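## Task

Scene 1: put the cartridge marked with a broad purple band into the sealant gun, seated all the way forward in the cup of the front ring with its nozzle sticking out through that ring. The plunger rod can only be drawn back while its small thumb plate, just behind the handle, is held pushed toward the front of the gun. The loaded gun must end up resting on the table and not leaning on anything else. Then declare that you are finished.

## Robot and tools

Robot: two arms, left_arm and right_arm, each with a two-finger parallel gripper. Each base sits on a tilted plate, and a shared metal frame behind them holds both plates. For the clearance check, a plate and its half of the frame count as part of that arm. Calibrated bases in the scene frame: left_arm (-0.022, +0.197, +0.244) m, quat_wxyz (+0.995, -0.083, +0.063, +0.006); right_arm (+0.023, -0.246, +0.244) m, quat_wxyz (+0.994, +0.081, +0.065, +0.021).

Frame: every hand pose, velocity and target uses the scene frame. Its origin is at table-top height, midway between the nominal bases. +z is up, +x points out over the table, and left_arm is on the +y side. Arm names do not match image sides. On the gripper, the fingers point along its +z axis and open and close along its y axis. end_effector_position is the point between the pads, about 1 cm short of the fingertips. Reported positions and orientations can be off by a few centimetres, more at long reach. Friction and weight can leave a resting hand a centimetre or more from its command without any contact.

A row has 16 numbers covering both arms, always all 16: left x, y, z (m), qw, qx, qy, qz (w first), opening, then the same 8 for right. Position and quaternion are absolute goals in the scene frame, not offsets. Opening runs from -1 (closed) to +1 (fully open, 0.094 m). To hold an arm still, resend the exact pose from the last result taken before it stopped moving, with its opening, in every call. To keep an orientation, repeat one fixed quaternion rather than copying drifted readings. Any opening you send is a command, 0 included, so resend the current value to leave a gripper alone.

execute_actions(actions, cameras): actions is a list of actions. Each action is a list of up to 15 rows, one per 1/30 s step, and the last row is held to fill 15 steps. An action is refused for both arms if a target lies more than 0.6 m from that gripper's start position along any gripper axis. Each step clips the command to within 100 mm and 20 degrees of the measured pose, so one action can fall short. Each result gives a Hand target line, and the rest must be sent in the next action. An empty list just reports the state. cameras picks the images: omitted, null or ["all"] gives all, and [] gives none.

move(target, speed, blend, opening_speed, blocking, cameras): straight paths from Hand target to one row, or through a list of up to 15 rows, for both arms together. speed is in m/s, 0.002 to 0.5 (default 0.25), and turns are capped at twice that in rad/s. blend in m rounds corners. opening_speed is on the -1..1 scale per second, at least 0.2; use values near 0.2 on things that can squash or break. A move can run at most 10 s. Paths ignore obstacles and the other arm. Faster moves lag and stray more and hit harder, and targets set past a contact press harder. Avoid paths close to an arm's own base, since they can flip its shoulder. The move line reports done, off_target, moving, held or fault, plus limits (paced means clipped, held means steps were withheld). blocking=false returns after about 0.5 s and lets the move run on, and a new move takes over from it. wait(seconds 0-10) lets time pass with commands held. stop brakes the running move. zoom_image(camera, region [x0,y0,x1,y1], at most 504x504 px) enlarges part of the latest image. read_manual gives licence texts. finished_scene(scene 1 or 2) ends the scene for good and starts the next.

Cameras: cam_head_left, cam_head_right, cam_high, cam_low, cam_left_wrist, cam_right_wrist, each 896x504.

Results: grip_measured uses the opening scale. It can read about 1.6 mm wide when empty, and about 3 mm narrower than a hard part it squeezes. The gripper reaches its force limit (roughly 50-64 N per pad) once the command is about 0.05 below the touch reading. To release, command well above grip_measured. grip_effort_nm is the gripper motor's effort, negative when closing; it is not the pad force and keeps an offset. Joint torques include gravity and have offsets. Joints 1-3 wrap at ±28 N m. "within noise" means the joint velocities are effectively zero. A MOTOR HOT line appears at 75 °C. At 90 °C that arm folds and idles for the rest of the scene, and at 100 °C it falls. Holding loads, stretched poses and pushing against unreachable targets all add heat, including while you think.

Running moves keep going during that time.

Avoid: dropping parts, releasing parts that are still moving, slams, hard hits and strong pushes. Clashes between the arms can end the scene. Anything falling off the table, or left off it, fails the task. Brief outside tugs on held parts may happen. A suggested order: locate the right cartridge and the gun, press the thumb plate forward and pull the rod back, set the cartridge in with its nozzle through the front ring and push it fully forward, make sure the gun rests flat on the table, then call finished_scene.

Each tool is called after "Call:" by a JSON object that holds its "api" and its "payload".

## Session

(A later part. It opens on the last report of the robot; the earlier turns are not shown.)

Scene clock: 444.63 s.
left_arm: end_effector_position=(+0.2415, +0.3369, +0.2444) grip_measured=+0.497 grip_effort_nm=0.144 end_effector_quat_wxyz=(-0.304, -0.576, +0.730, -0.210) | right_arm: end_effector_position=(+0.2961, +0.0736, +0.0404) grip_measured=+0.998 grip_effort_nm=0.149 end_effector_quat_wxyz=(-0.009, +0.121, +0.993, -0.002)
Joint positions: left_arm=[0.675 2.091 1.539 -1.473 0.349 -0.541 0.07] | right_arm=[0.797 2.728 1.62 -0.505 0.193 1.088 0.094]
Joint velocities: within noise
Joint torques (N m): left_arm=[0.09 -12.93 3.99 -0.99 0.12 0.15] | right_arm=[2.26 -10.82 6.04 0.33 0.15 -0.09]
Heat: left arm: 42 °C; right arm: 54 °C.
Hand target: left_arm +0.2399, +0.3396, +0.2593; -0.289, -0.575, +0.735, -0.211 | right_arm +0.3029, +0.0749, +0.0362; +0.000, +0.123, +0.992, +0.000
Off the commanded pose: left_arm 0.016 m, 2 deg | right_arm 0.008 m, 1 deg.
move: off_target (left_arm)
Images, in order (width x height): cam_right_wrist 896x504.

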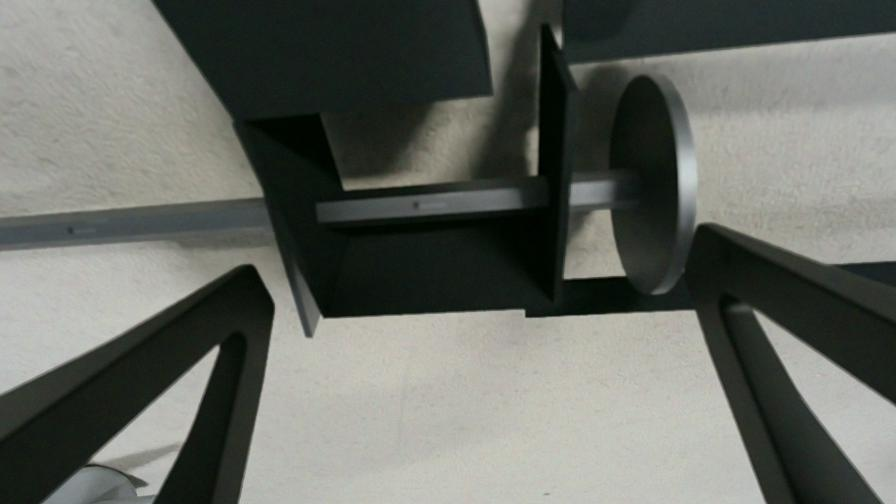

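Call:
{"api": "move", "payload": {"target": [0.24,0.34,0.26,0.289,0.575,-0.735,0.211,0.5,0.302,0.068,0.036,0,0.1225,0.9925,0,1], "speed": 0.05, "cameras": ["cam_right_wrist"]}}

Scene clock: 448.33 s.
left_arm: end_effector_position=(+0.2415, +0.3369, +0.2444) grip_measured=+0.497 grip_effort_nm=0.139 end_effector_quat_wxyz=(-0.304, -0.576, +0.730, -0.210) | right_arm: end_effector_position=(+0.2979, +0.0707, +0.0375) grip_measured=+0.998 grip_effort_nm=0.154 end_effector_quat_wxyz=(-0.008, +0.121, +0.993, +0.001)
Joint positions: left_arm=[0.675 2.091 1.539 -1.473 0.349 -0.541 0.07] | right_arm=[0.788 2.728 1.607 -0.484 0.193 1.078 0.094]
Joint velocities: within noise
Joint torques (N m): left_arm=[-0.02 -12.96 3.85 -0.99 0.11 0.13] | right_arm=[2.19 -12.15 3.9 0.35 0.15 -0.05]
Heat: left arm: 43 °C; right arm: 53 °C.
Hand target: left_arm +0.2399, +0.3396, +0.2593; -0.289, -0.575, +0.735, -0.211 | right_arm +0.3020, +0.0681, +0.0361; +0.000, +0.122, +0.992, +0.000
Off the commanded pose: left_arm 0.016 m, 2 deg | right_arm 0.005 m, 1 deg.
move: off_target (left_arm)
Images, in order (width x height): cam_right_wrist 896x504.

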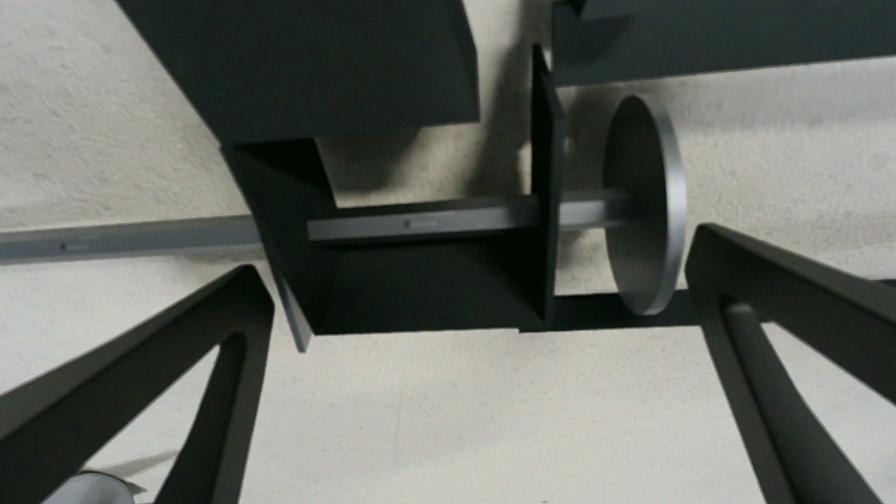

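Call:
{"api": "move", "payload": {"target": [0.24,0.34,0.26,0.289,0.575,-0.735,0.211,0.5,0.298,0.0755,0.035,0,0.1225,0.9925,0,1], "speed": 0.05, "cameras": ["cam_right_wrist"]}}

Scene clock: 460.70 s.
left_arm: end_effector_position=(+0.2415, +0.3369, +0.2444) grip_measured=+0.497 grip_effort_nm=0.139 end_effector_quat_wxyz=(-0.304, -0.576, +0.730, -0.210) | right_arm: end_effector_position=(+0.2981, +0.0709, +0.0375) grip_measured=+0.998 grip_effort_nm=0.149 end_effector_quat_wxyz=(-0.007, +0.125, +0.992, +0.001)
Joint positions: left_arm=[0.675 2.091 1.539 -1.473 0.349 -0.541 0.07] | right_arm=[0.788 2.728 1.607 -0.483 0.193 1.084 0.094]
Joint velocities: within noise
Joint torques (N m): left_arm=[0.05 -13.01 3.92 -1.01 0.09 0.15] | right_arm=[3.79 -10.82 5.78 0.26 0.13 0.04]
Heat: left arm: 43 °C; right arm: 51 °C.
Hand target: left_arm +0.2399, +0.3396, +0.2593; -0.289, -0.575, +0.735, -0.211 | right_arm +0.2980, +0.0755, +0.0351; +0.000, +0.123, +0.992, +0.000
Off the commanded pose: left_arm 0.016 m, 2 deg | right_arm 0.005 m, 1 deg.
move: off_target (left_arm)
Images, in order (width x height): cam_right_wrist 896x504.

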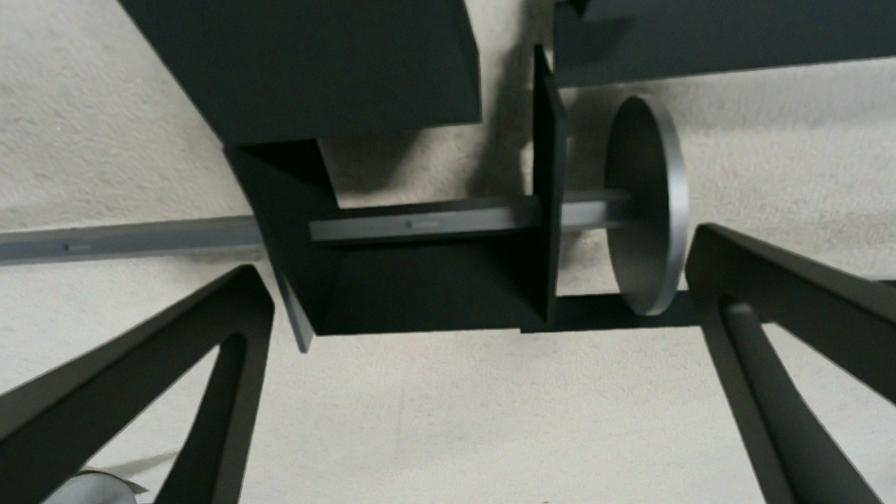

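Call:
{"api": "move", "payload": {"target": [0.24,0.34,0.26,0.289,0.575,-0.735,0.211,0.5,0.298,0.0785,0.035,0,0.1225,0.9925,0,1], "speed": 0.05, "cameras": ["cam_right_wrist"]}}

Scene clock: 463.17 s.
left_arm: end_effector_position=(+0.2415, +0.3369, +0.2444) grip_measured=+0.497 grip_effort_nm=0.134 end_effector_quat_wxyz=(-0.304, -0.576, +0.730, -0.210) | right_arm: end_effector_position=(+0.3021, +0.0747, +0.0396) grip_measured=+0.998 grip_effort_nm=0.149 end_effector_quat_wxyz=(-0.004, +0.128, +0.992, +0.006)
Joint positions: left_arm=[0.675 2.091 1.539 -1.473 0.349 -0.541 0.07] | right_arm=[0.788 2.728 1.62 -0.483 0.193 1.089 0.094]
Joint velocities: within noise
Joint torques (N m): left_arm=[0.05 -12.93 3.9 -0.98 0.1 0.15] | right_arm=[4.22 -10.5 6.09 0.16 0.14 0.02]
Heat: left arm: 43 °C; right arm: 51 °C.
Hand target: left_arm +0.2399, +0.3396, +0.2593; -0.289, -0.575, +0.735, -0.211 | right_arm +0.2979, +0.0784, +0.0351; +0.000, +0.122, +0.992, +0.000
Off the commanded pose: left_arm 0.016 m, 2 deg | right_arm 0.007 m, 1 deg.
move: off_target (left_arm)
Images, in order (width x height): cam_right_wrist 896x504.

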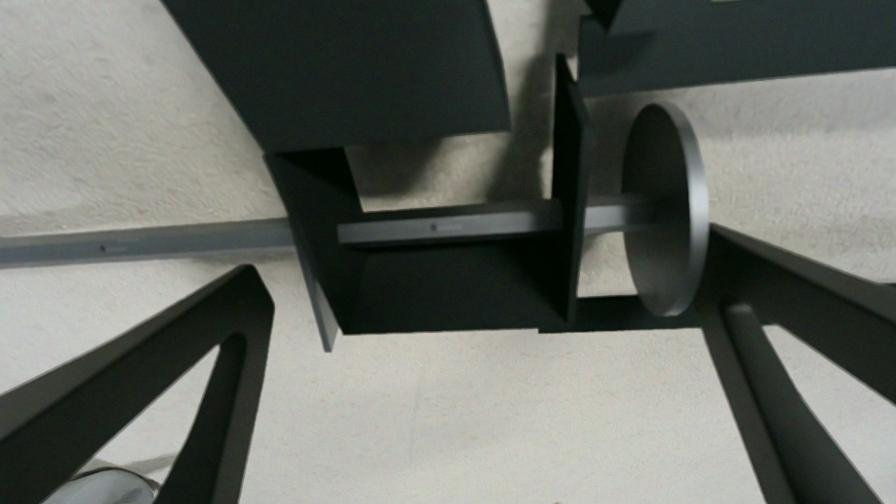

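Call:
{"api": "move", "payload": {"target": [0.24,0.34,0.26,0.289,0.575,-0.735,0.211,0.5,0.291,0.0775,0.034,0,0.1225,0.9925,0,1], "speed": 0.05, "cameras": ["cam_right_wrist"]}}

Scene clock: 466.93 s.
left_arm: end_effector_position=(+0.2415, +0.3369, +0.2444) grip_measured=+0.497 grip_effort_nm=0.139 end_effector_quat_wxyz=(-0.304, -0.576, +0.730, -0.210) | right_arm: end_effector_position=(+0.2986, +0.0757, +0.0393) grip_measured=+0.998 grip_effort_nm=0.154 end_effector_quat_wxyz=(-0.004, +0.129, +0.992, +0.006)
Joint positions: left_arm=[0.675 2.091 1.539 -1.473 0.349 -0.541 0.07] | right_arm=[0.796 2.728 1.614 -0.481 0.193 1.099 0.094]
Joint velocities: within noise
Joint torques (N m): left_arm=[0.05 -13.04 3.89 -0.93 0.09 0.17] | right_arm=[4.46 -10.85 4.05 0.37 0.14 0.05]
Heat: left arm: 43 °C; right arm: 50 °C.
Hand target: left_arm +0.2399, +0.3396, +0.2593; -0.289, -0.575, +0.735, -0.211 | right_arm +0.2911, +0.0774, +0.0342; +0.000, +0.123, +0.992, +0.000
Off the commanded pose: left_arm 0.016 m, 2 deg | right_arm 0.009 m, 1 deg.
move: off_target (left_arm)
Images, in order (width x height): cam_right_wrist 896x504.

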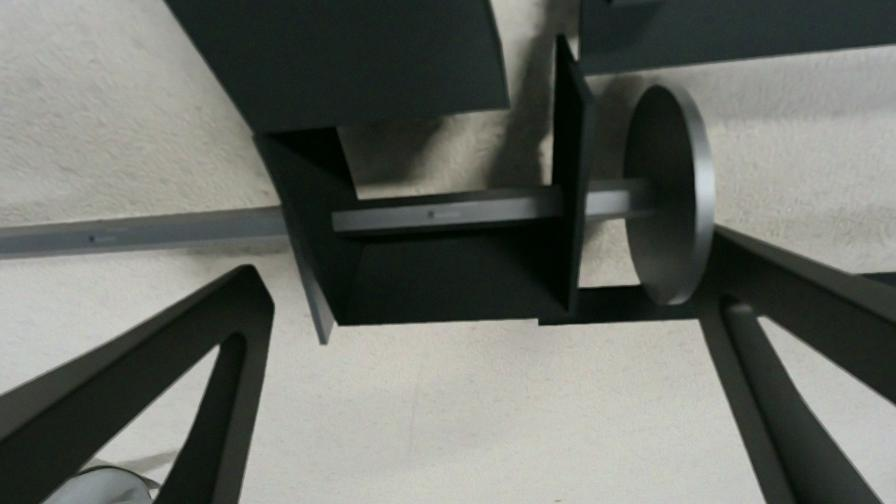

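Call:
{"api": "move", "payload": {"target": [0.24,0.34,0.26,0.289,0.575,-0.735,0.211,0.5,0.292,0.0695,0.030,0,0.1225,0.9925,0,1], "speed": 0.05, "cameras": ["cam_right_wrist"]}}

Scene clock: 470.83 s.
left_arm: end_effector_position=(+0.2415, +0.3369, +0.2444) grip_measured=+0.497 grip_effort_nm=0.139 end_effector_quat_wxyz=(-0.304, -0.576, +0.730, -0.210) | right_arm: end_effector_position=(+0.2932, +0.0713, +0.0344) grip_measured=+0.998 grip_effort_nm=0.149 end_effector_quat_wxyz=(-0.005, +0.127, +0.992, +0.004)
Joint positions: left_arm=[0.675 2.091 1.539 -1.473 0.349 -0.541 0.07] | right_arm=[0.796 2.728 1.584 -0.455 0.193 1.095 0.094]
Joint velocities: within noise
Joint torques (N m): left_arm=[-0.05 -12.94 4 -1 0.14 0.16] | right_arm=[3.02 -11.3 3.71 0.35 0.11 -0.07]
Heat: left arm: 43 °C; right arm: 50 °C.
Hand target: left_arm +0.2399, +0.3396, +0.2593; -0.289, -0.575, +0.735, -0.211 | right_arm +0.2920, +0.0694, +0.0301; +0.000, +0.123, +0.992, +0.000
Off the commanded pose: left_arm 0.016 m, 2 deg | right_arm 0.005 m, 1 deg.
move: off_target (left_arm)
Images, in order (width x height): cam_right_wrist 896x504.

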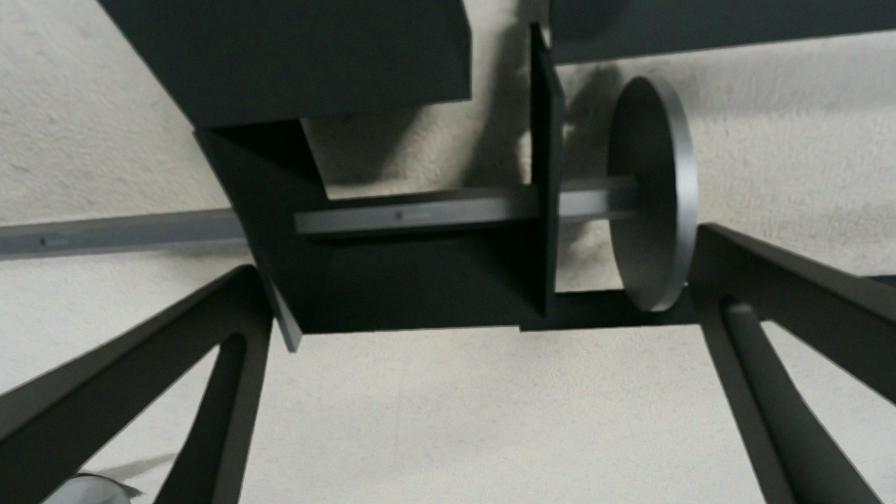

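Call:
{"api": "move", "payload": {"target": [0.24,0.34,0.26,0.289,0.575,-0.735,0.211,0.5,0.298,0.0765,0.048,0,0.0349,0.9994,0,1], "speed": 0.1, "cameras": ["cam_right_wrist"]}}

Scene clock: 477.63 s.
left_arm: end_effector_position=(+0.2415, +0.3369, +0.2444) grip_measured=+0.497 grip_effort_nm=0.144 end_effector_quat_wxyz=(-0.304, -0.576, +0.730, -0.210) | right_arm: end_effector_position=(+0.2941, +0.0716, +0.0367) grip_measured=+0.998 grip_effort_nm=0.154 end_effector_quat_wxyz=(-0.007, +0.044, +0.999, +0.001)
Joint positions: left_arm=[0.675 2.091 1.539 -1.473 0.349 -0.541 0.07] | right_arm=[0.796 2.728 1.598 -0.477 0.193 0.931 0.094]
Joint velocities: within noise
Joint torques (N m): left_arm=[0.08 -12.94 3.95 -0.97 0.11 0.16] | right_arm=[3.81 -13.81 5.72 -0.09 0.13 -0.05]
Heat: left arm: 43 °C; right arm: 50 °C.
Hand target: left_arm +0.2399, +0.3396, +0.2593; -0.289, -0.575, +0.735, -0.211 | right_arm +0.2980, +0.0765, +0.0479; +0.000, +0.035, +0.999, +0.000
Off the commanded pose: left_arm 0.016 m, 2 deg | right_arm 0.013 m, 1 deg.
move: off_target (left_arm, right_arm)
Images, in order (width x height): cam_right_wrist 896x504.

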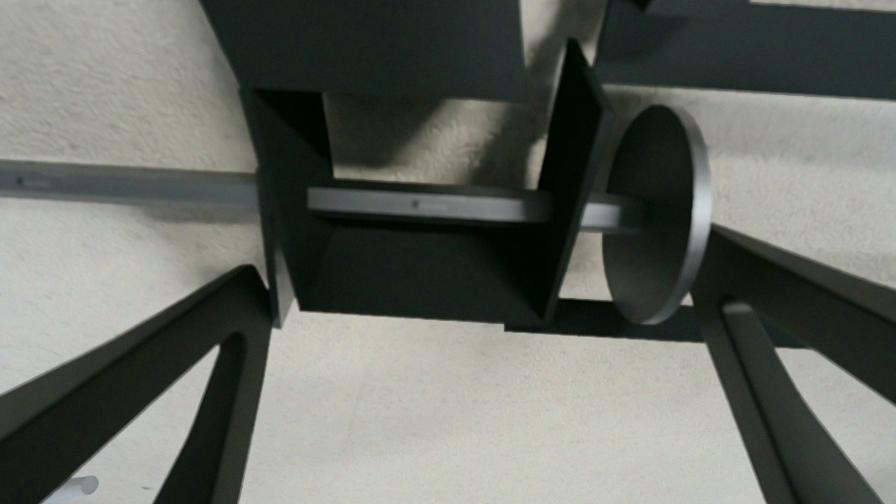

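Call:
{"api": "move", "payload": {"target": [0.24,0.34,0.26,0.289,0.575,-0.735,0.211,0.5,0.285,0.0775,0.046,0,0.0349,0.9994,0,1], "speed": 0.1, "cameras": ["cam_right_wrist"]}}

Scene clock: 488.63 s.
left_arm: end_effector_position=(+0.2415, +0.3369, +0.2444) grip_measured=+0.497 grip_effort_nm=0.139 end_effector_quat_wxyz=(-0.304, -0.576, +0.730, -0.210) | right_arm: end_effector_position=(+0.2850, +0.0740, +0.0360) grip_measured=+0.998 grip_effort_nm=0.149 end_effector_quat_wxyz=(-0.008, +0.039, +0.999, -0.001)
Joint positions: left_arm=[0.675 2.091 1.539 -1.473 0.349 -0.541 0.07] | right_arm=[0.816 2.728 1.583 -0.47 0.193 0.942 0.094]
Joint velocities: within noise
Joint torques (N m): left_arm=[0.12 -13.04 3.95 -0.95 0.1 0.14] | right_arm=[4.14 -14.16 3.48 0.11 0.13 0.06]
Heat: left arm: 44 °C; right arm: 51 °C.
Hand target: left_arm +0.2399, +0.3396, +0.2593; -0.289, -0.575, +0.735, -0.211 | right_arm +0.2851, +0.0776, +0.0458; +0.000, +0.035, +0.999, +0.000
Off the commanded pose: left_arm 0.016 m, 2 deg | right_arm 0.011 m, 1 deg.
move: off_target (left_arm, right_arm)
Images, in order (width x height): cam_right_wrist 896x504.

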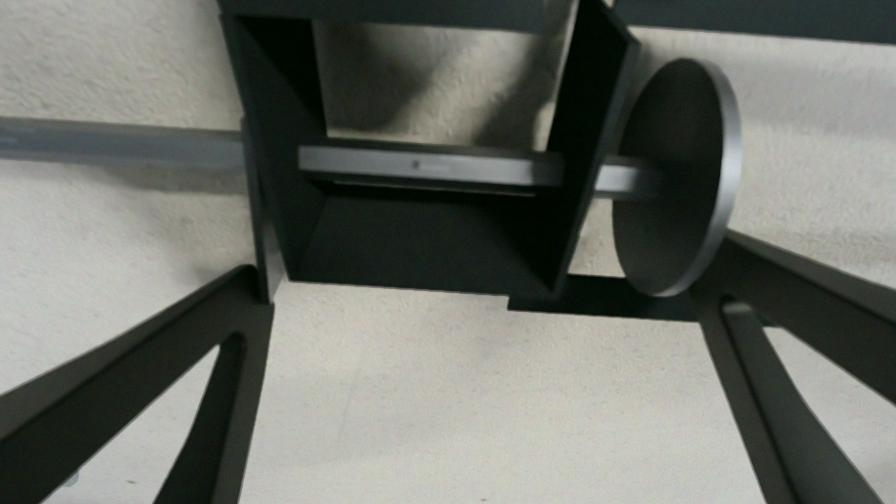

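Call:
{"api": "move", "payload": {"target": [0.24,0.34,0.26,0.289,0.575,-0.735,0.211,0.5,0.287,0.0775,0.028,0,0.0349,0.9994,0,1], "speed": 0.05, "cameras": ["cam_right_wrist"]}}

Scene clock: 506.27 s.
left_arm: end_effector_position=(+0.2415, +0.3369, +0.2444) grip_measured=+0.497 grip_effort_nm=0.144 end_effector_quat_wxyz=(-0.304, -0.576, +0.730, -0.210) | right_arm: end_effector_position=(+0.2842, +0.0742, +0.0326) grip_measured=+0.998 grip_effort_nm=0.149 end_effector_quat_wxyz=(-0.008, +0.038, +0.999, +0.000)
Joint positions: left_arm=[0.675 2.091 1.539 -1.473 0.349 -0.541 0.07] | right_arm=[0.816 2.737 1.583 -0.46 0.193 0.94 0.094]
Joint velocities: within noise
Joint torques (N m): left_arm=[0.12 -12.9 4 -0.97 0.12 0.16] | right_arm=[3.03 -10.29 5.74 0.29 0.12 -0.06]
Heat: left arm: 44 °C; right arm: 52 °C.
Hand target: left_arm +0.2399, +0.3396, +0.2593; -0.289, -0.575, +0.735, -0.211 | right_arm +0.2870, +0.0775, +0.0282; +0.000, +0.035, +0.999, +0.000
Off the commanded pose: left_arm 0.016 m, 2 deg | right_arm 0.006 m, 1 deg.
move: off_target (left_arm)
Images, in order (width x height): cam_right_wrist 896x504.

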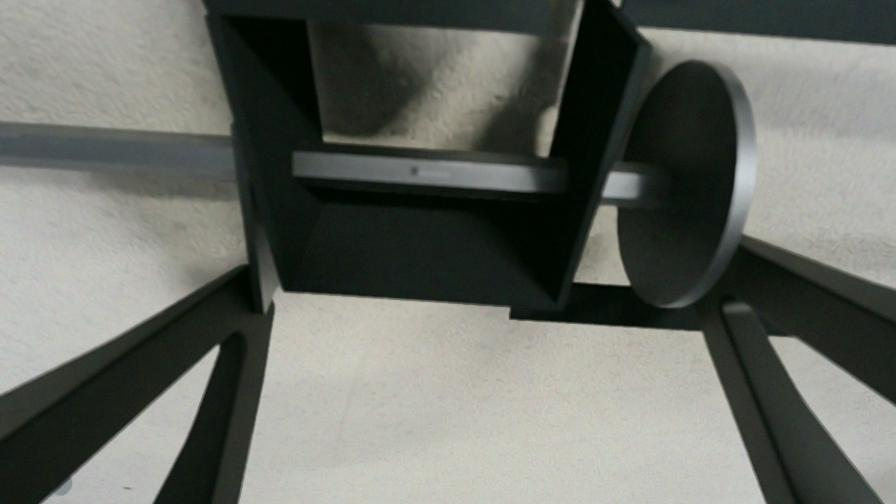

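Call:
{"api": "zoom_image", "payload": {"camera": "cam_right_wrist", "region": [150, 180, 400, 380]}}

Call:
{"api": "zoom_image", "payload": {"camera": "cam_right_wrist", "region": [600, 180, 850, 380]}}

Scaled by 2.016 from the camera's 896x504 image, which has a finer 1280x720 frame.

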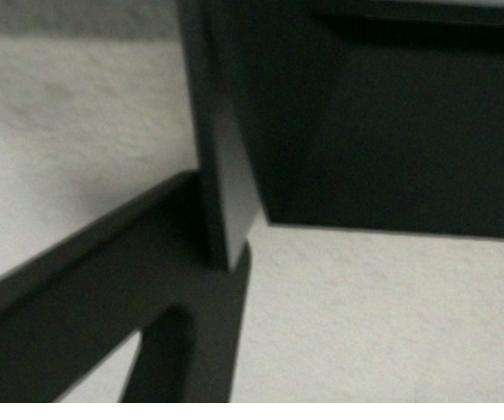

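Scaled by 2.016 from the camera's 896x504 image, which has a finer 1280x720 frame.

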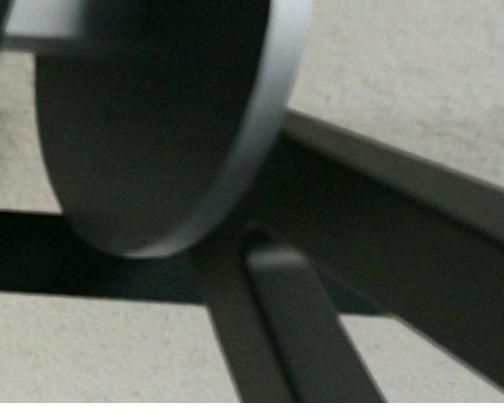

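Call:
{"api": "move", "payload": {"target": [0.24,0.34,0.26,0.289,0.575,-0.735,0.211,0.5,0.287,0.0775,0.020,0,0.0349,0.9994,0,1], "speed": 0.04, "cameras": ["cam_right_wrist"]}}

Scene clock: 511.87 s.
left_arm: end_effector_position=(+0.2415, +0.3369, +0.2444) grip_measured=+0.497 grip_effort_nm=0.144 end_effector_quat_wxyz=(-0.304, -0.576, +0.730, -0.210) | right_arm: end_effector_position=(+0.2823, +0.0744, +0.0247) grip_measured=+0.998 grip_effort_nm=0.149 end_effector_quat_wxyz=(-0.009, +0.036, +0.999, -0.001)
Joint positions: left_arm=[0.675 2.091 1.539 -1.473 0.349 -0.541 0.07] | right_arm=[0.816 2.761 1.593 -0.45 0.193 0.936 0.094]
Joint velocities: within noise
Joint torques (N m): left_arm=[-0.01 -12.9 4.07 -0.96 0.11 0.15] | right_arm=[2.73 -10.55 5.85 0.34 0.12 -0.05]
Heat: left arm: 44 °C; right arm: 52 °C.
Hand target: left_arm +0.2399, +0.3396, +0.2593; -0.289, -0.575, +0.735, -0.211 | right_arm +0.2868, +0.0773, +0.0201; +0.000, +0.035, +0.999, +0.000
Off the commanded pose: left_arm 0.016 m, 2 deg | right_arm 0.007 m, 1 deg.
move: off_target (left_arm)
Images, in order (width x height): cam_right_wrist 896x504.

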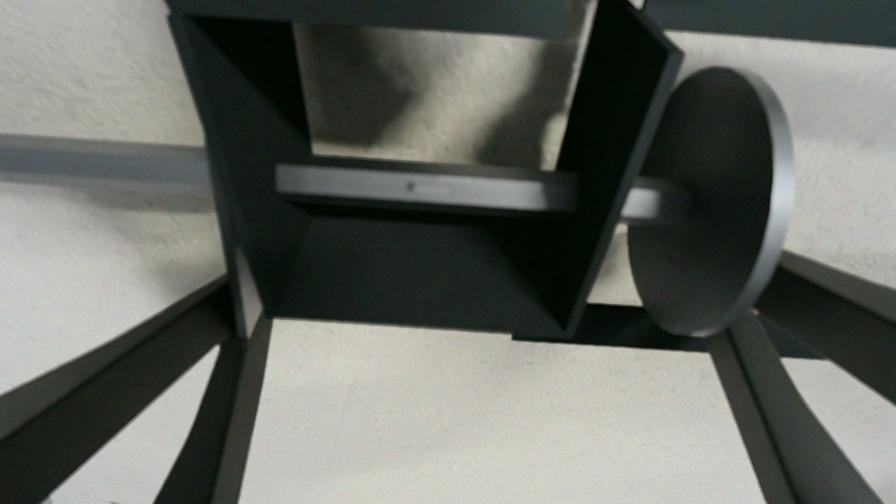

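Excellent: both fingers straddle. Close slowly.

Call:
{"api": "move", "payload": {"target": [0.24,0.34,0.26,0.289,0.575,-0.735,0.211,0.5,0.287,0.0765,0.021,0,0.0349,0.9994,0,0.55], "speed": 0.04, "opening_speed": 0.25, "cameras": ["cam_right_wrist"]}}

Scene clock: 516.40 s.
left_arm: end_effector_position=(+0.2415, +0.3369, +0.2444) grip_measured=+0.497 grip_effort_nm=0.139 end_effector_quat_wxyz=(-0.304, -0.576, +0.730, -0.210) | right_arm: end_effector_position=(+0.2844, +0.0769, +0.0248) grip_measured=+0.556 grip_effort_nm=-0.320 end_effector_quat_wxyz=(-0.005, +0.032, +0.999, +0.004)
Joint positions: left_arm=[0.675 2.091 1.539 -1.473 0.349 -0.541 0.07] | right_arm=[0.816 2.761 1.593 -0.437 0.193 0.925 0.073]
Joint velocities: within noise
Joint torques (N m): left_arm=[0.08 -12.94 3.92 -0.95 0.13 0.14] | right_arm=[2.67 -10.92 5.2 0.26 0.12 0.03]
Heat: left arm: 45 °C; right arm: 51 °C.
Hand target: left_arm +0.2399, +0.3396, +0.2593; -0.289, -0.575, +0.735, -0.211 | right_arm +0.2870, +0.0764, +0.0210; +0.000, +0.035, +0.999, +0.000
Off the commanded pose: left_arm 0.016 m, 2 deg | right_arm 0.005 m, 1 deg.
move: off_target (left_arm)
Images, in order (width x height): cam_right_wrist 896x504.

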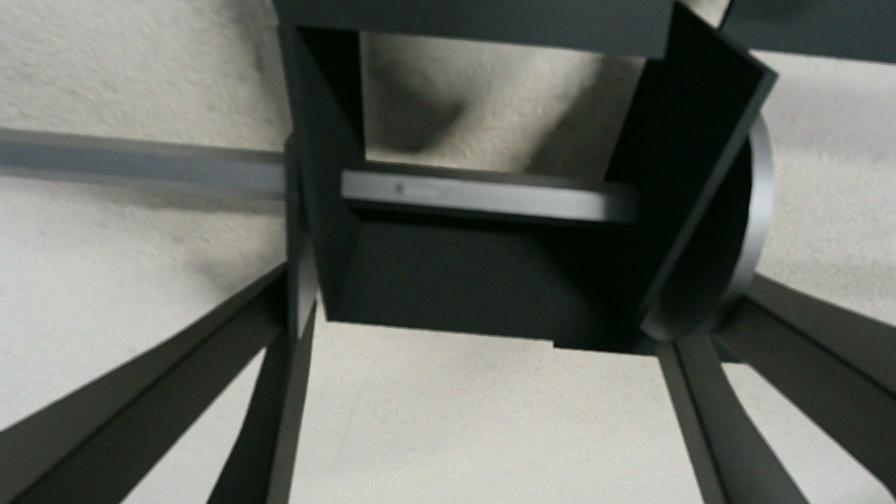

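Call:
{"api": "move", "payload": {"target": [0.24,0.34,0.26,0.289,0.575,-0.735,0.211,0.5,0.287,0.0765,0.021,0,0.0349,0.9994,0,0.3], "speed": 0.04, "opening_speed": 0.25, "cameras": ["cam_right_wrist"]}}

Scene clock: 521.17 s.
left_arm: end_effector_position=(+0.2415, +0.3369, +0.2444) grip_measured=+0.497 grip_effort_nm=0.134 end_effector_quat_wxyz=(-0.304, -0.576, +0.730, -0.210) | right_arm: end_effector_position=(+0.2839, +0.0756, +0.0248) grip_measured=+0.306 grip_effort_nm=-0.310 end_effector_quat_wxyz=(-0.006, +0.030, +1.000, +0.001)
Joint positions: left_arm=[0.675 2.091 1.539 -1.473 0.349 -0.541 0.07] | right_arm=[0.816 2.761 1.593 -0.442 0.196 0.923 0.061]
Joint velocities: within noise
Joint torques (N m): left_arm=[0.02 -12.96 3.95 -0.96 0.15 0.17] | right_arm=[2.61 -10.99 5.24 0.32 0.09 0.07]
Heat: left arm: 45 °C; right arm: 51 °C.
Hand target: left_arm +0.2399, +0.3396, +0.2593; -0.289, -0.575, +0.735, -0.211 | right_arm +0.2869, +0.0764, +0.0210; +0.000, +0.035, +0.999, +0.000
Off the commanded pose: left_arm 0.016 m, 2 deg | right_arm 0.005 m, 1 deg.
move: off_target (left_arm)
Images, in order (width x height): cam_right_wrist 896x504.

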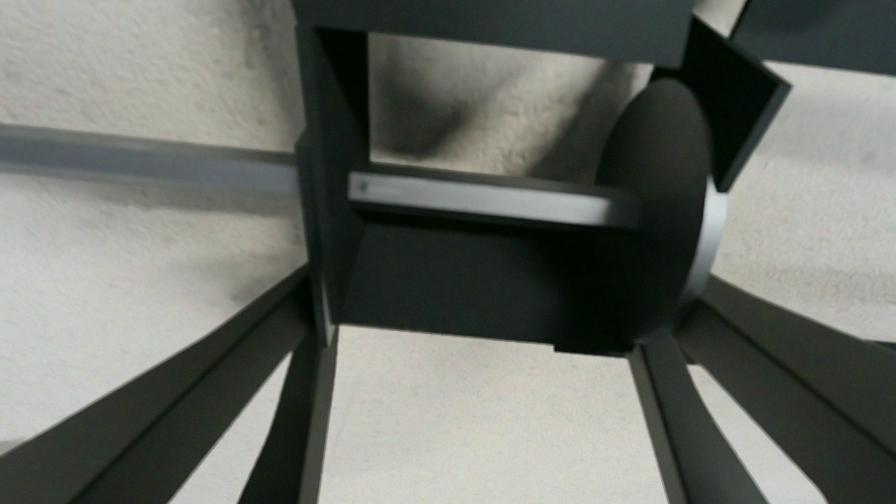

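Call:
{"api": "zoom_image", "payload": {"camera": "cam_right_wrist", "region": [540, 10, 840, 390]}}

Scaled by 1.326 from the camera's 896x504 image, which has a finer 1280x720 frame.

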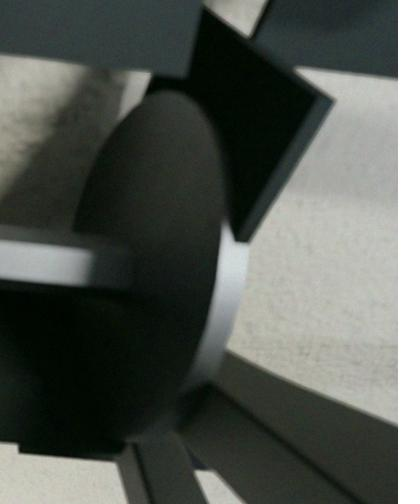

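Call:
{"api": "move", "payload": {"target": [[0.24,0.34,0.26,0.289,0.575,-0.735,0.211,0.5,0.287,0.0765,0.021,0,0.0349,0.9994,0,0.6],[0.24,0.34,0.26,0.289,0.575,-0.735,0.211,0.5,0.287,0.0765,0.15,0,0.0349,0.9994,0,0.6],[0.24,0.34,0.26,0.289,0.575,-0.735,0.211,0.5,0.30,-0.03,0.30,0,0.1225,0.9925,0,0.6]], "speed": 0.2}}

Scene clock: 531.90 s.
left_arm: end_effector_position=(+0.2415, +0.3369, +0.2444) grip_measured=+0.497 grip_effort_nm=0.144 end_effector_quat_wxyz=(-0.304, -0.576, +0.730, -0.210) | right_arm: end_effector_position=(+0.2969, -0.0254, +0.2915) grip_measured=+0.597 grip_effort_nm=0.164 end_effector_quat_wxyz=(-0.007, +0.117, +0.993, +0.000)
Joint positions: left_arm=[0.675 2.091 1.539 -1.473 0.349 -0.541 0.07] | right_arm=[0.759 1.941 1.416 -1.075 0.195 1.039 0.075]
Joint velocities: within noise
Joint torques (N m): left_arm=[0.02 -13.05 3.92 -0.95 0.09 0.15] | right_arm=[1.74 -10.5 6.74 0.04 0.13 0.07]
Heat: left arm: 45 °C; right arm: 51 °C.
Hand target: left_arm +0.2399, +0.3396, +0.2593; -0.289, -0.575, +0.735, -0.211 | right_arm +0.2998, -0.0300, +0.2998; +0.000, +0.122, +0.992, +0.000
Off the commanded pose: left_arm 0.016 m, 2 deg | right_arm 0.010 m, 1 deg.
move: off_target (left_arm)

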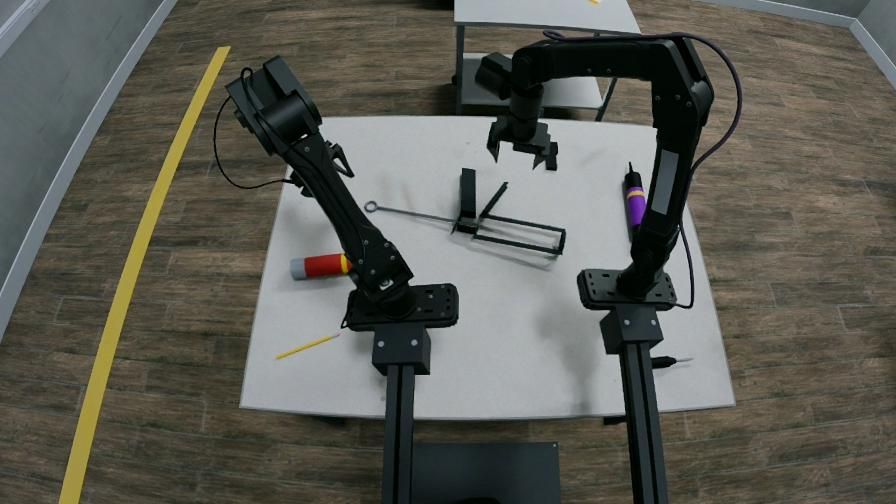

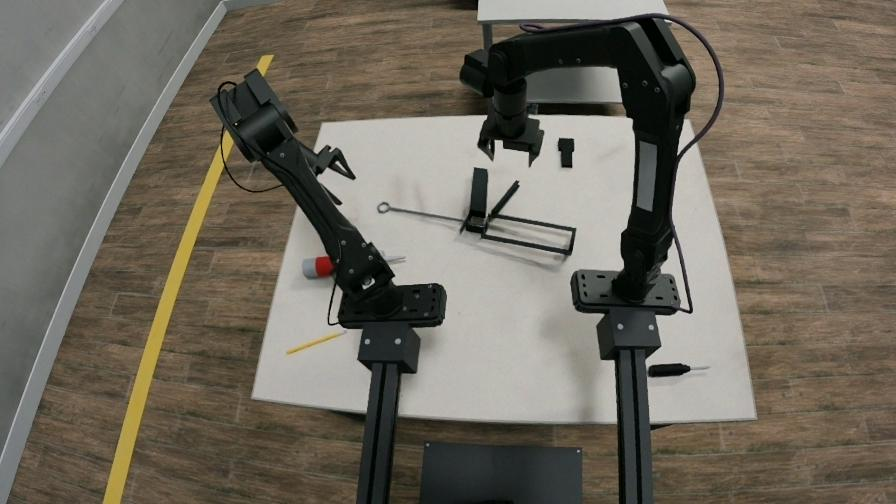

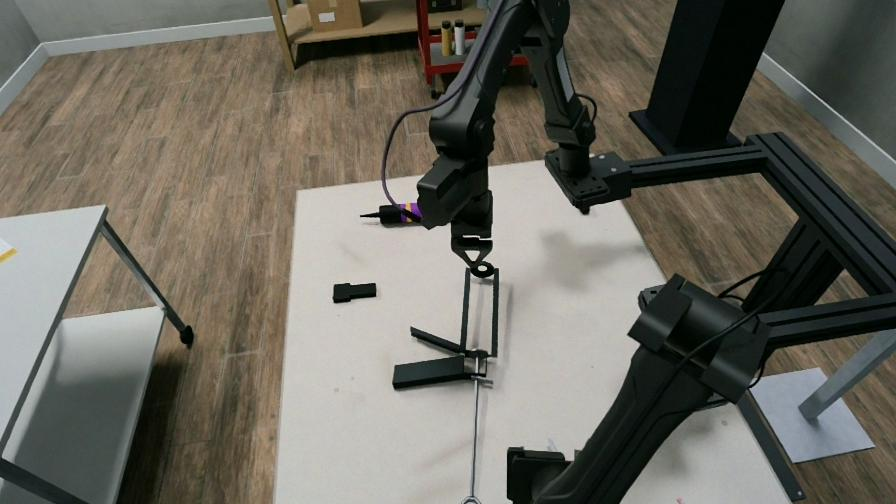

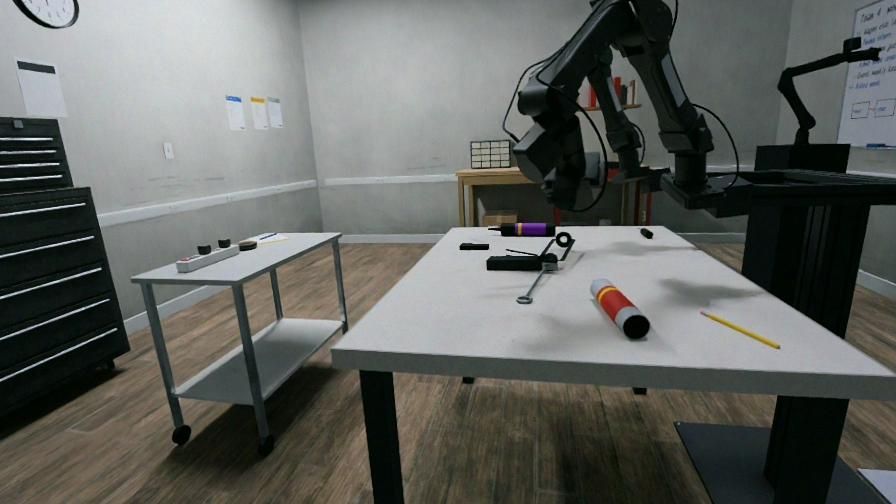

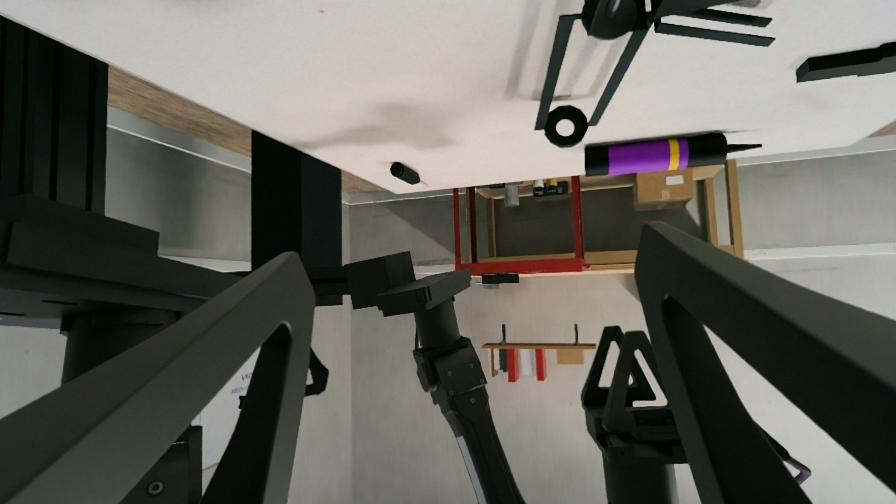

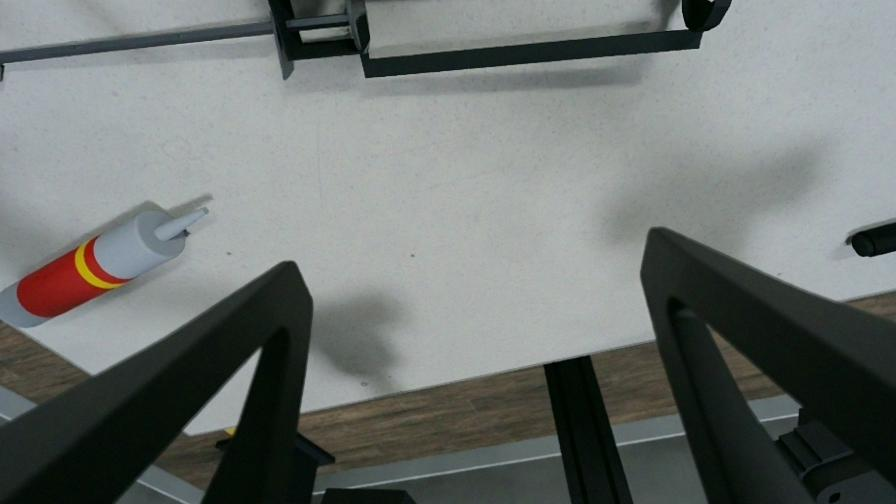

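Call:
{"api": "move", "payload": {"target": [0.24,0.34,0.26,0.289,0.575,-0.735,0.211,0.5,0.40,-0.06,0.27,0,0.1225,0.9925,0,0.6], "cameras": ["cam_right_wrist"]}}

Call:
{"api": "wait", "payload": {"seconds": 0.5, "cameras": ["cam_right_wrist"]}}

Scene clock: 536.10 s.
left_arm: end_effector_position=(+0.2415, +0.3369, +0.2444) grip_measured=+0.497 grip_effort_nm=0.144 end_effector_quat_wxyz=(-0.304, -0.576, +0.730, -0.210) | right_arm: end_effector_position=(+0.3981, -0.0615, +0.2686) grip_measured=+0.597 grip_effort_nm=0.159 end_effector_quat_wxyz=(+0.000, +0.129, +0.992, +0.005)
Joint positions: left_arm=[0.675 2.091 1.539 -1.473 0.349 -0.541 0.07] | right_arm=[0.513 2.128 1.679 -1.085 0.198 0.809 0.075]
Joint velocities: within noise
Joint torques (N m): left_arm=[-0.01 -12.93 3.95 -0.95 0.13 0.15] | right_arm=[2.85 -9.57 8.4 0.11 0.1 -0.05]
Heat: left arm: 45 °C; right arm: 51 °C.
Hand target: left_arm +0.2399, +0.3396, +0.2593; -0.289, -0.575, +0.735, -0.211 | right_arm +0.4000, -0.0599, +0.2700; +0.000, +0.123, +0.992, +0.000
Off the commanded pose: left_arm 0.016 m, 2 deg | right_arm 0.003 m, 1 deg.
move: off_target (left_arm)
Images, in order (width x height): cam_right_wrist 896x504.

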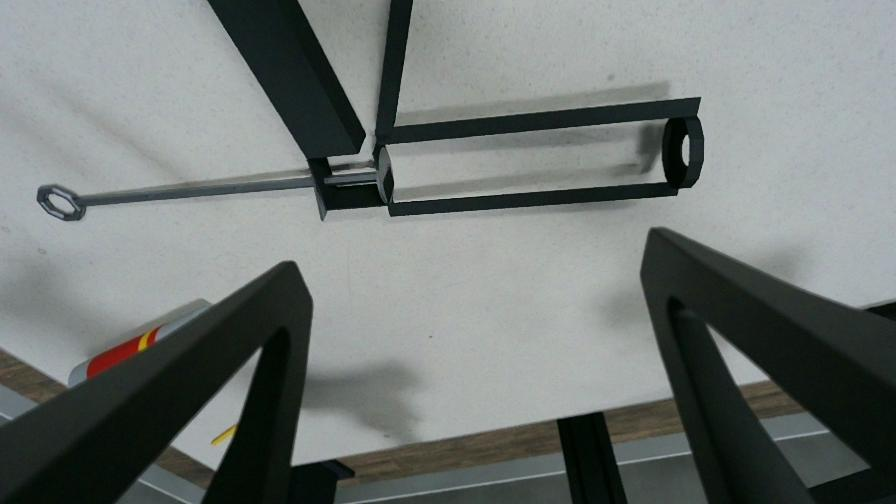

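Scene clock: 536.60 s.
left_arm: end_effector_position=(+0.2415, +0.3369, +0.2444) grip_measured=+0.497 grip_effort_nm=0.144 end_effector_quat_wxyz=(-0.304, -0.576, +0.730, -0.210) | right_arm: end_effector_position=(+0.3980, -0.0615, +0.2686) grip_measured=+0.597 grip_effort_nm=0.164 end_effector_quat_wxyz=(-0.001, +0.128, +0.992, +0.005)
Joint positions: left_arm=[0.675 2.091 1.539 -1.473 0.349 -0.541 0.07] | right_arm=[0.513 2.128 1.679 -1.086 0.198 0.808 0.075]
Joint velocities: within noise
Joint torques (N m): left_arm=[0.05 -12.82 3.9 -0.95 0.11 0.14] | right_arm=[2.91 -9.58 8.38 0.05 0.09 -0.07]
Heat: left arm: 45 °C; right arm: 51 °C.
Hand target: left_arm +0.2399, +0.3396, +0.2593; -0.289, -0.575, +0.735, -0.211 | right_arm +0.3999, -0.0600, +0.2700; +0.000, +0.122, +0.992, +0.000
Tool commands: left_gripper/opening=+0.5 right_gripper/opening=+0.6
Off the commanded pose: left_arm 0.016 m, 2 deg | right_arm 0.003 m, 1 deg.
wait: 0.50 s; at rest by 0.17 s
Images, in order (width x height): cam_right_wrist 896x504.

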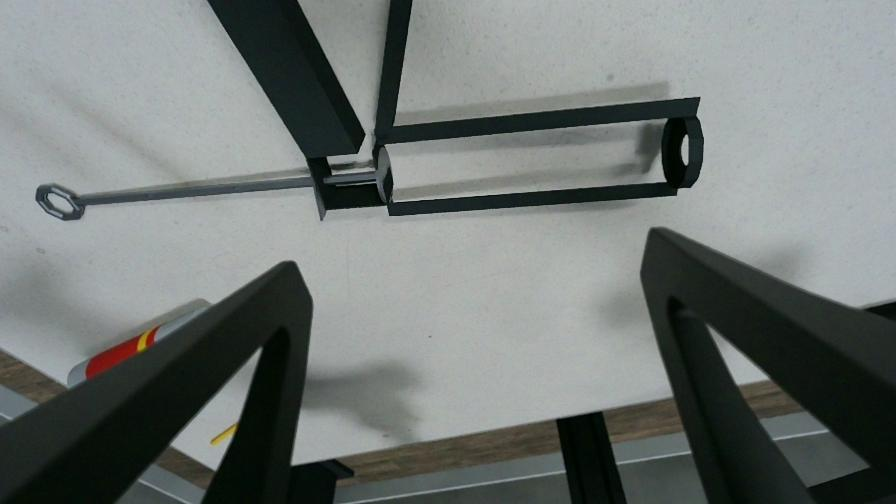

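Call:
{"api": "zoom_image", "payload": {"camera": "cam_right_wrist", "region": [580, 70, 760, 230]}}

Call:
{"api": "zoom_image", "payload": {"camera": "cam_right_wrist", "region": [290, 100, 450, 240]}}

Scaled by 2.800 from the camera's 896x504 image, which has a finer 1280x720 frame.

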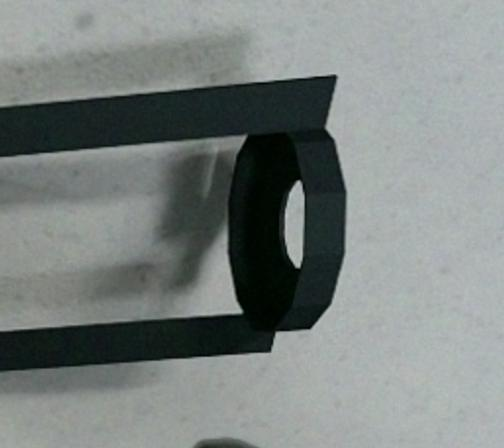

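Scaled by 3.150 from the camera's 896x504 image, which has a finer 1280x720 frame.

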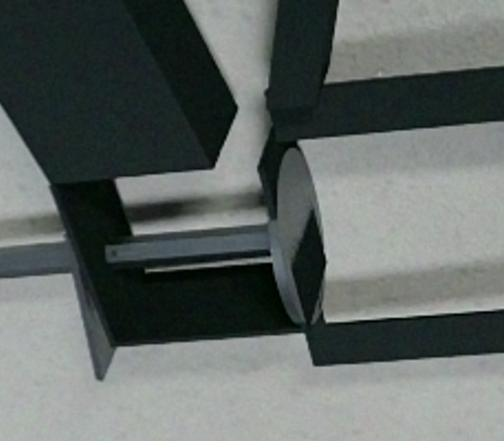

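Call:
{"api": "move", "payload": {"target": [0.24,0.34,0.26,0.289,0.575,-0.735,0.211,0.5,0.42,-0.31,0.24,0.342,0,0.940,0,1], "cameras": ["cam_right_wrist","cam_high"]}}

Scene clock: 580.63 s.
left_arm: end_effector_position=(+0.2415, +0.3369, +0.2444) grip_measured=+0.497 grip_effort_nm=0.134 end_effector_quat_wxyz=(-0.304, -0.576, +0.730, -0.210) | right_arm: end_effector_position=(+0.4177, -0.3085, +0.2371) grip_measured=+0.997 grip_effort_nm=0.168 end_effector_quat_wxyz=(+0.332, +0.001, +0.943, -0.002)
Joint positions: left_arm=[0.675 2.091 1.539 -1.473 0.349 -0.541 0.07] | right_arm=[-0.186 1.558 0.643 0.168 0.016 -0.206 0.094]
Joint velocities: within noise
Joint torques (N m): left_arm=[-0.08 -13.08 4.07 -0.96 0.12 0.14] | right_arm=[0.18 -6.83 5.04 1.69 -0.15 -0.1]
Heat: left arm: 46 °C; right arm: 49 °C.
Hand target: left_arm +0.2399, +0.3396, +0.2593; -0.289, -0.575, +0.735, -0.211 | right_arm +0.4199, -0.3100, +0.2400; +0.342, +0.000, +0.940, +0.000
Off the commanded pose: left_arm 0.016 m, 2 deg | right_arm 0.004 m, 1 deg.
move: off_target (left_arm)
Images, in order (width x height): cam_high 896x504, cam_right_wrist 896x504.

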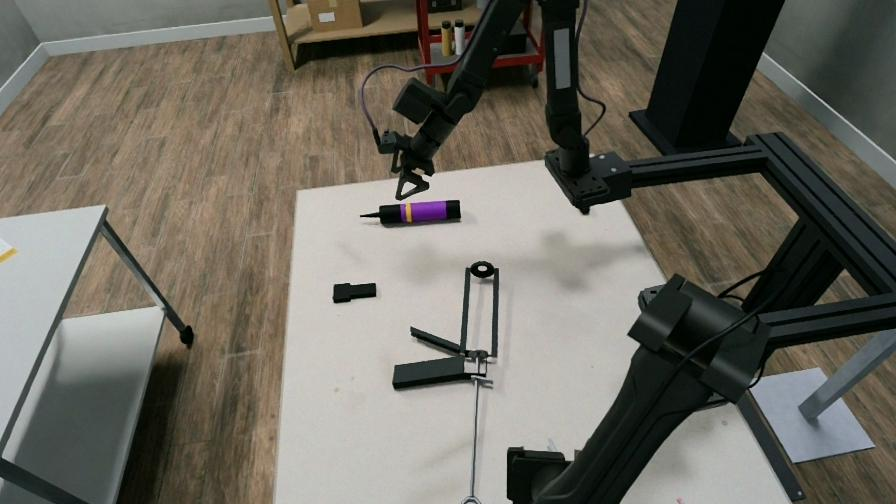

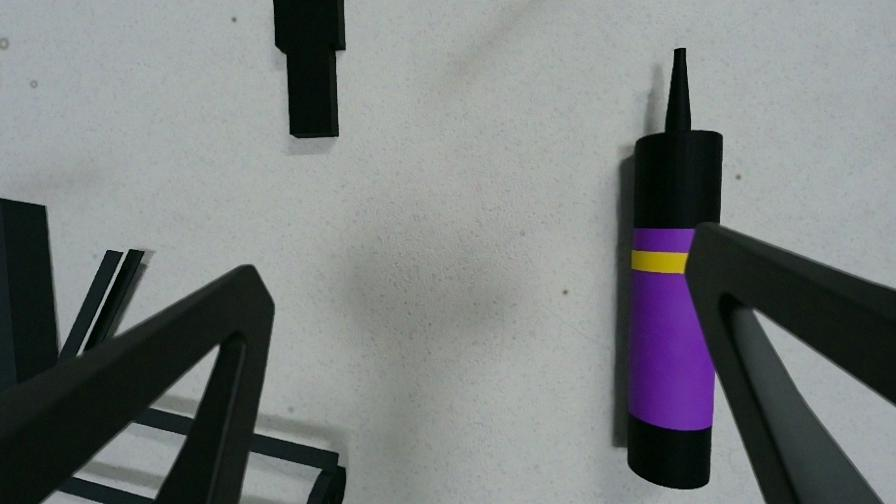

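Call:
{"api": "move", "payload": {"target": [[0.24,0.34,0.26,0.289,0.575,-0.735,0.211,0.5,0.372,-0.436,0.16,0,0.0523,0.9986,0,1],[0.24,0.34,0.26,0.289,0.575,-0.735,0.211,0.5,0.372,-0.436,0.09,0,0.0523,0.9986,0,1]], "cameras": ["cam_right_wrist","cam_high"]}}

Scene clock: 597.63 s.
left_arm: end_effector_position=(+0.2415, +0.3369, +0.2444) grip_measured=+0.497 grip_effort_nm=0.139 end_effector_quat_wxyz=(-0.304, -0.576, +0.730, -0.210) | right_arm: end_effector_position=(+0.3679, -0.4286, +0.0904) grip_measured=+0.997 grip_effort_nm=0.164 end_effector_quat_wxyz=(-0.008, +0.051, +0.999, +0.009)
Joint positions: left_arm=[0.675 2.091 1.539 -1.473 0.349 -0.541 0.07] | right_arm=[-0.524 2.206 1.271 -0.464 0.068 -0.386 0.094]
Joint velocities: within noise
Joint torques (N m): left_arm=[0.05 -12.94 3.93 -0.99 0.1 0.13] | right_arm=[0.25 -10.33 4.94 0.34 0.11 -0.06]
Heat: left arm: 47 °C; right arm: 49 °C.
Hand target: left_arm +0.2399, +0.3397, +0.2593; -0.289, -0.575, +0.735, -0.211 | right_arm +0.3718, -0.4360, +0.0901; +0.000, +0.052, +0.999, +0.000
Off the commanded pose: left_arm 0.016 m, 2 deg | right_arm 0.008 m, 1 deg.
move: off_target (left_arm)
Images, in order (width x height): cam_high 896x504, cam_right_wrist 896x504.

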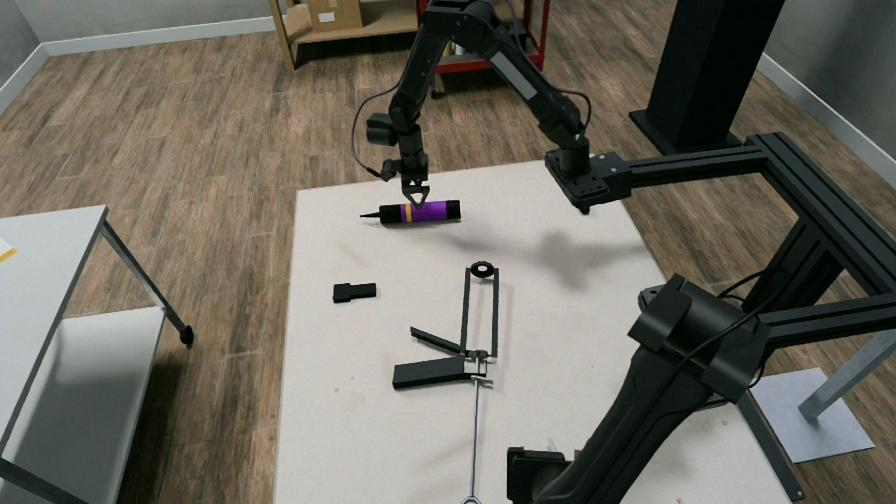

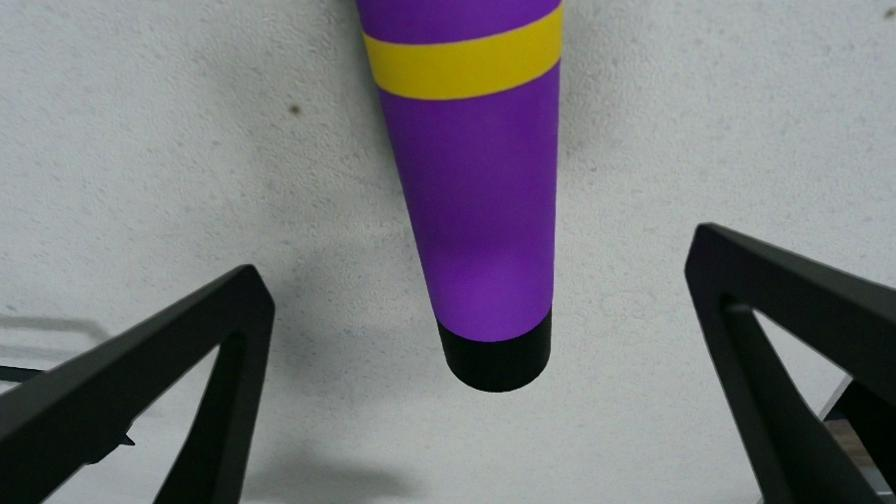

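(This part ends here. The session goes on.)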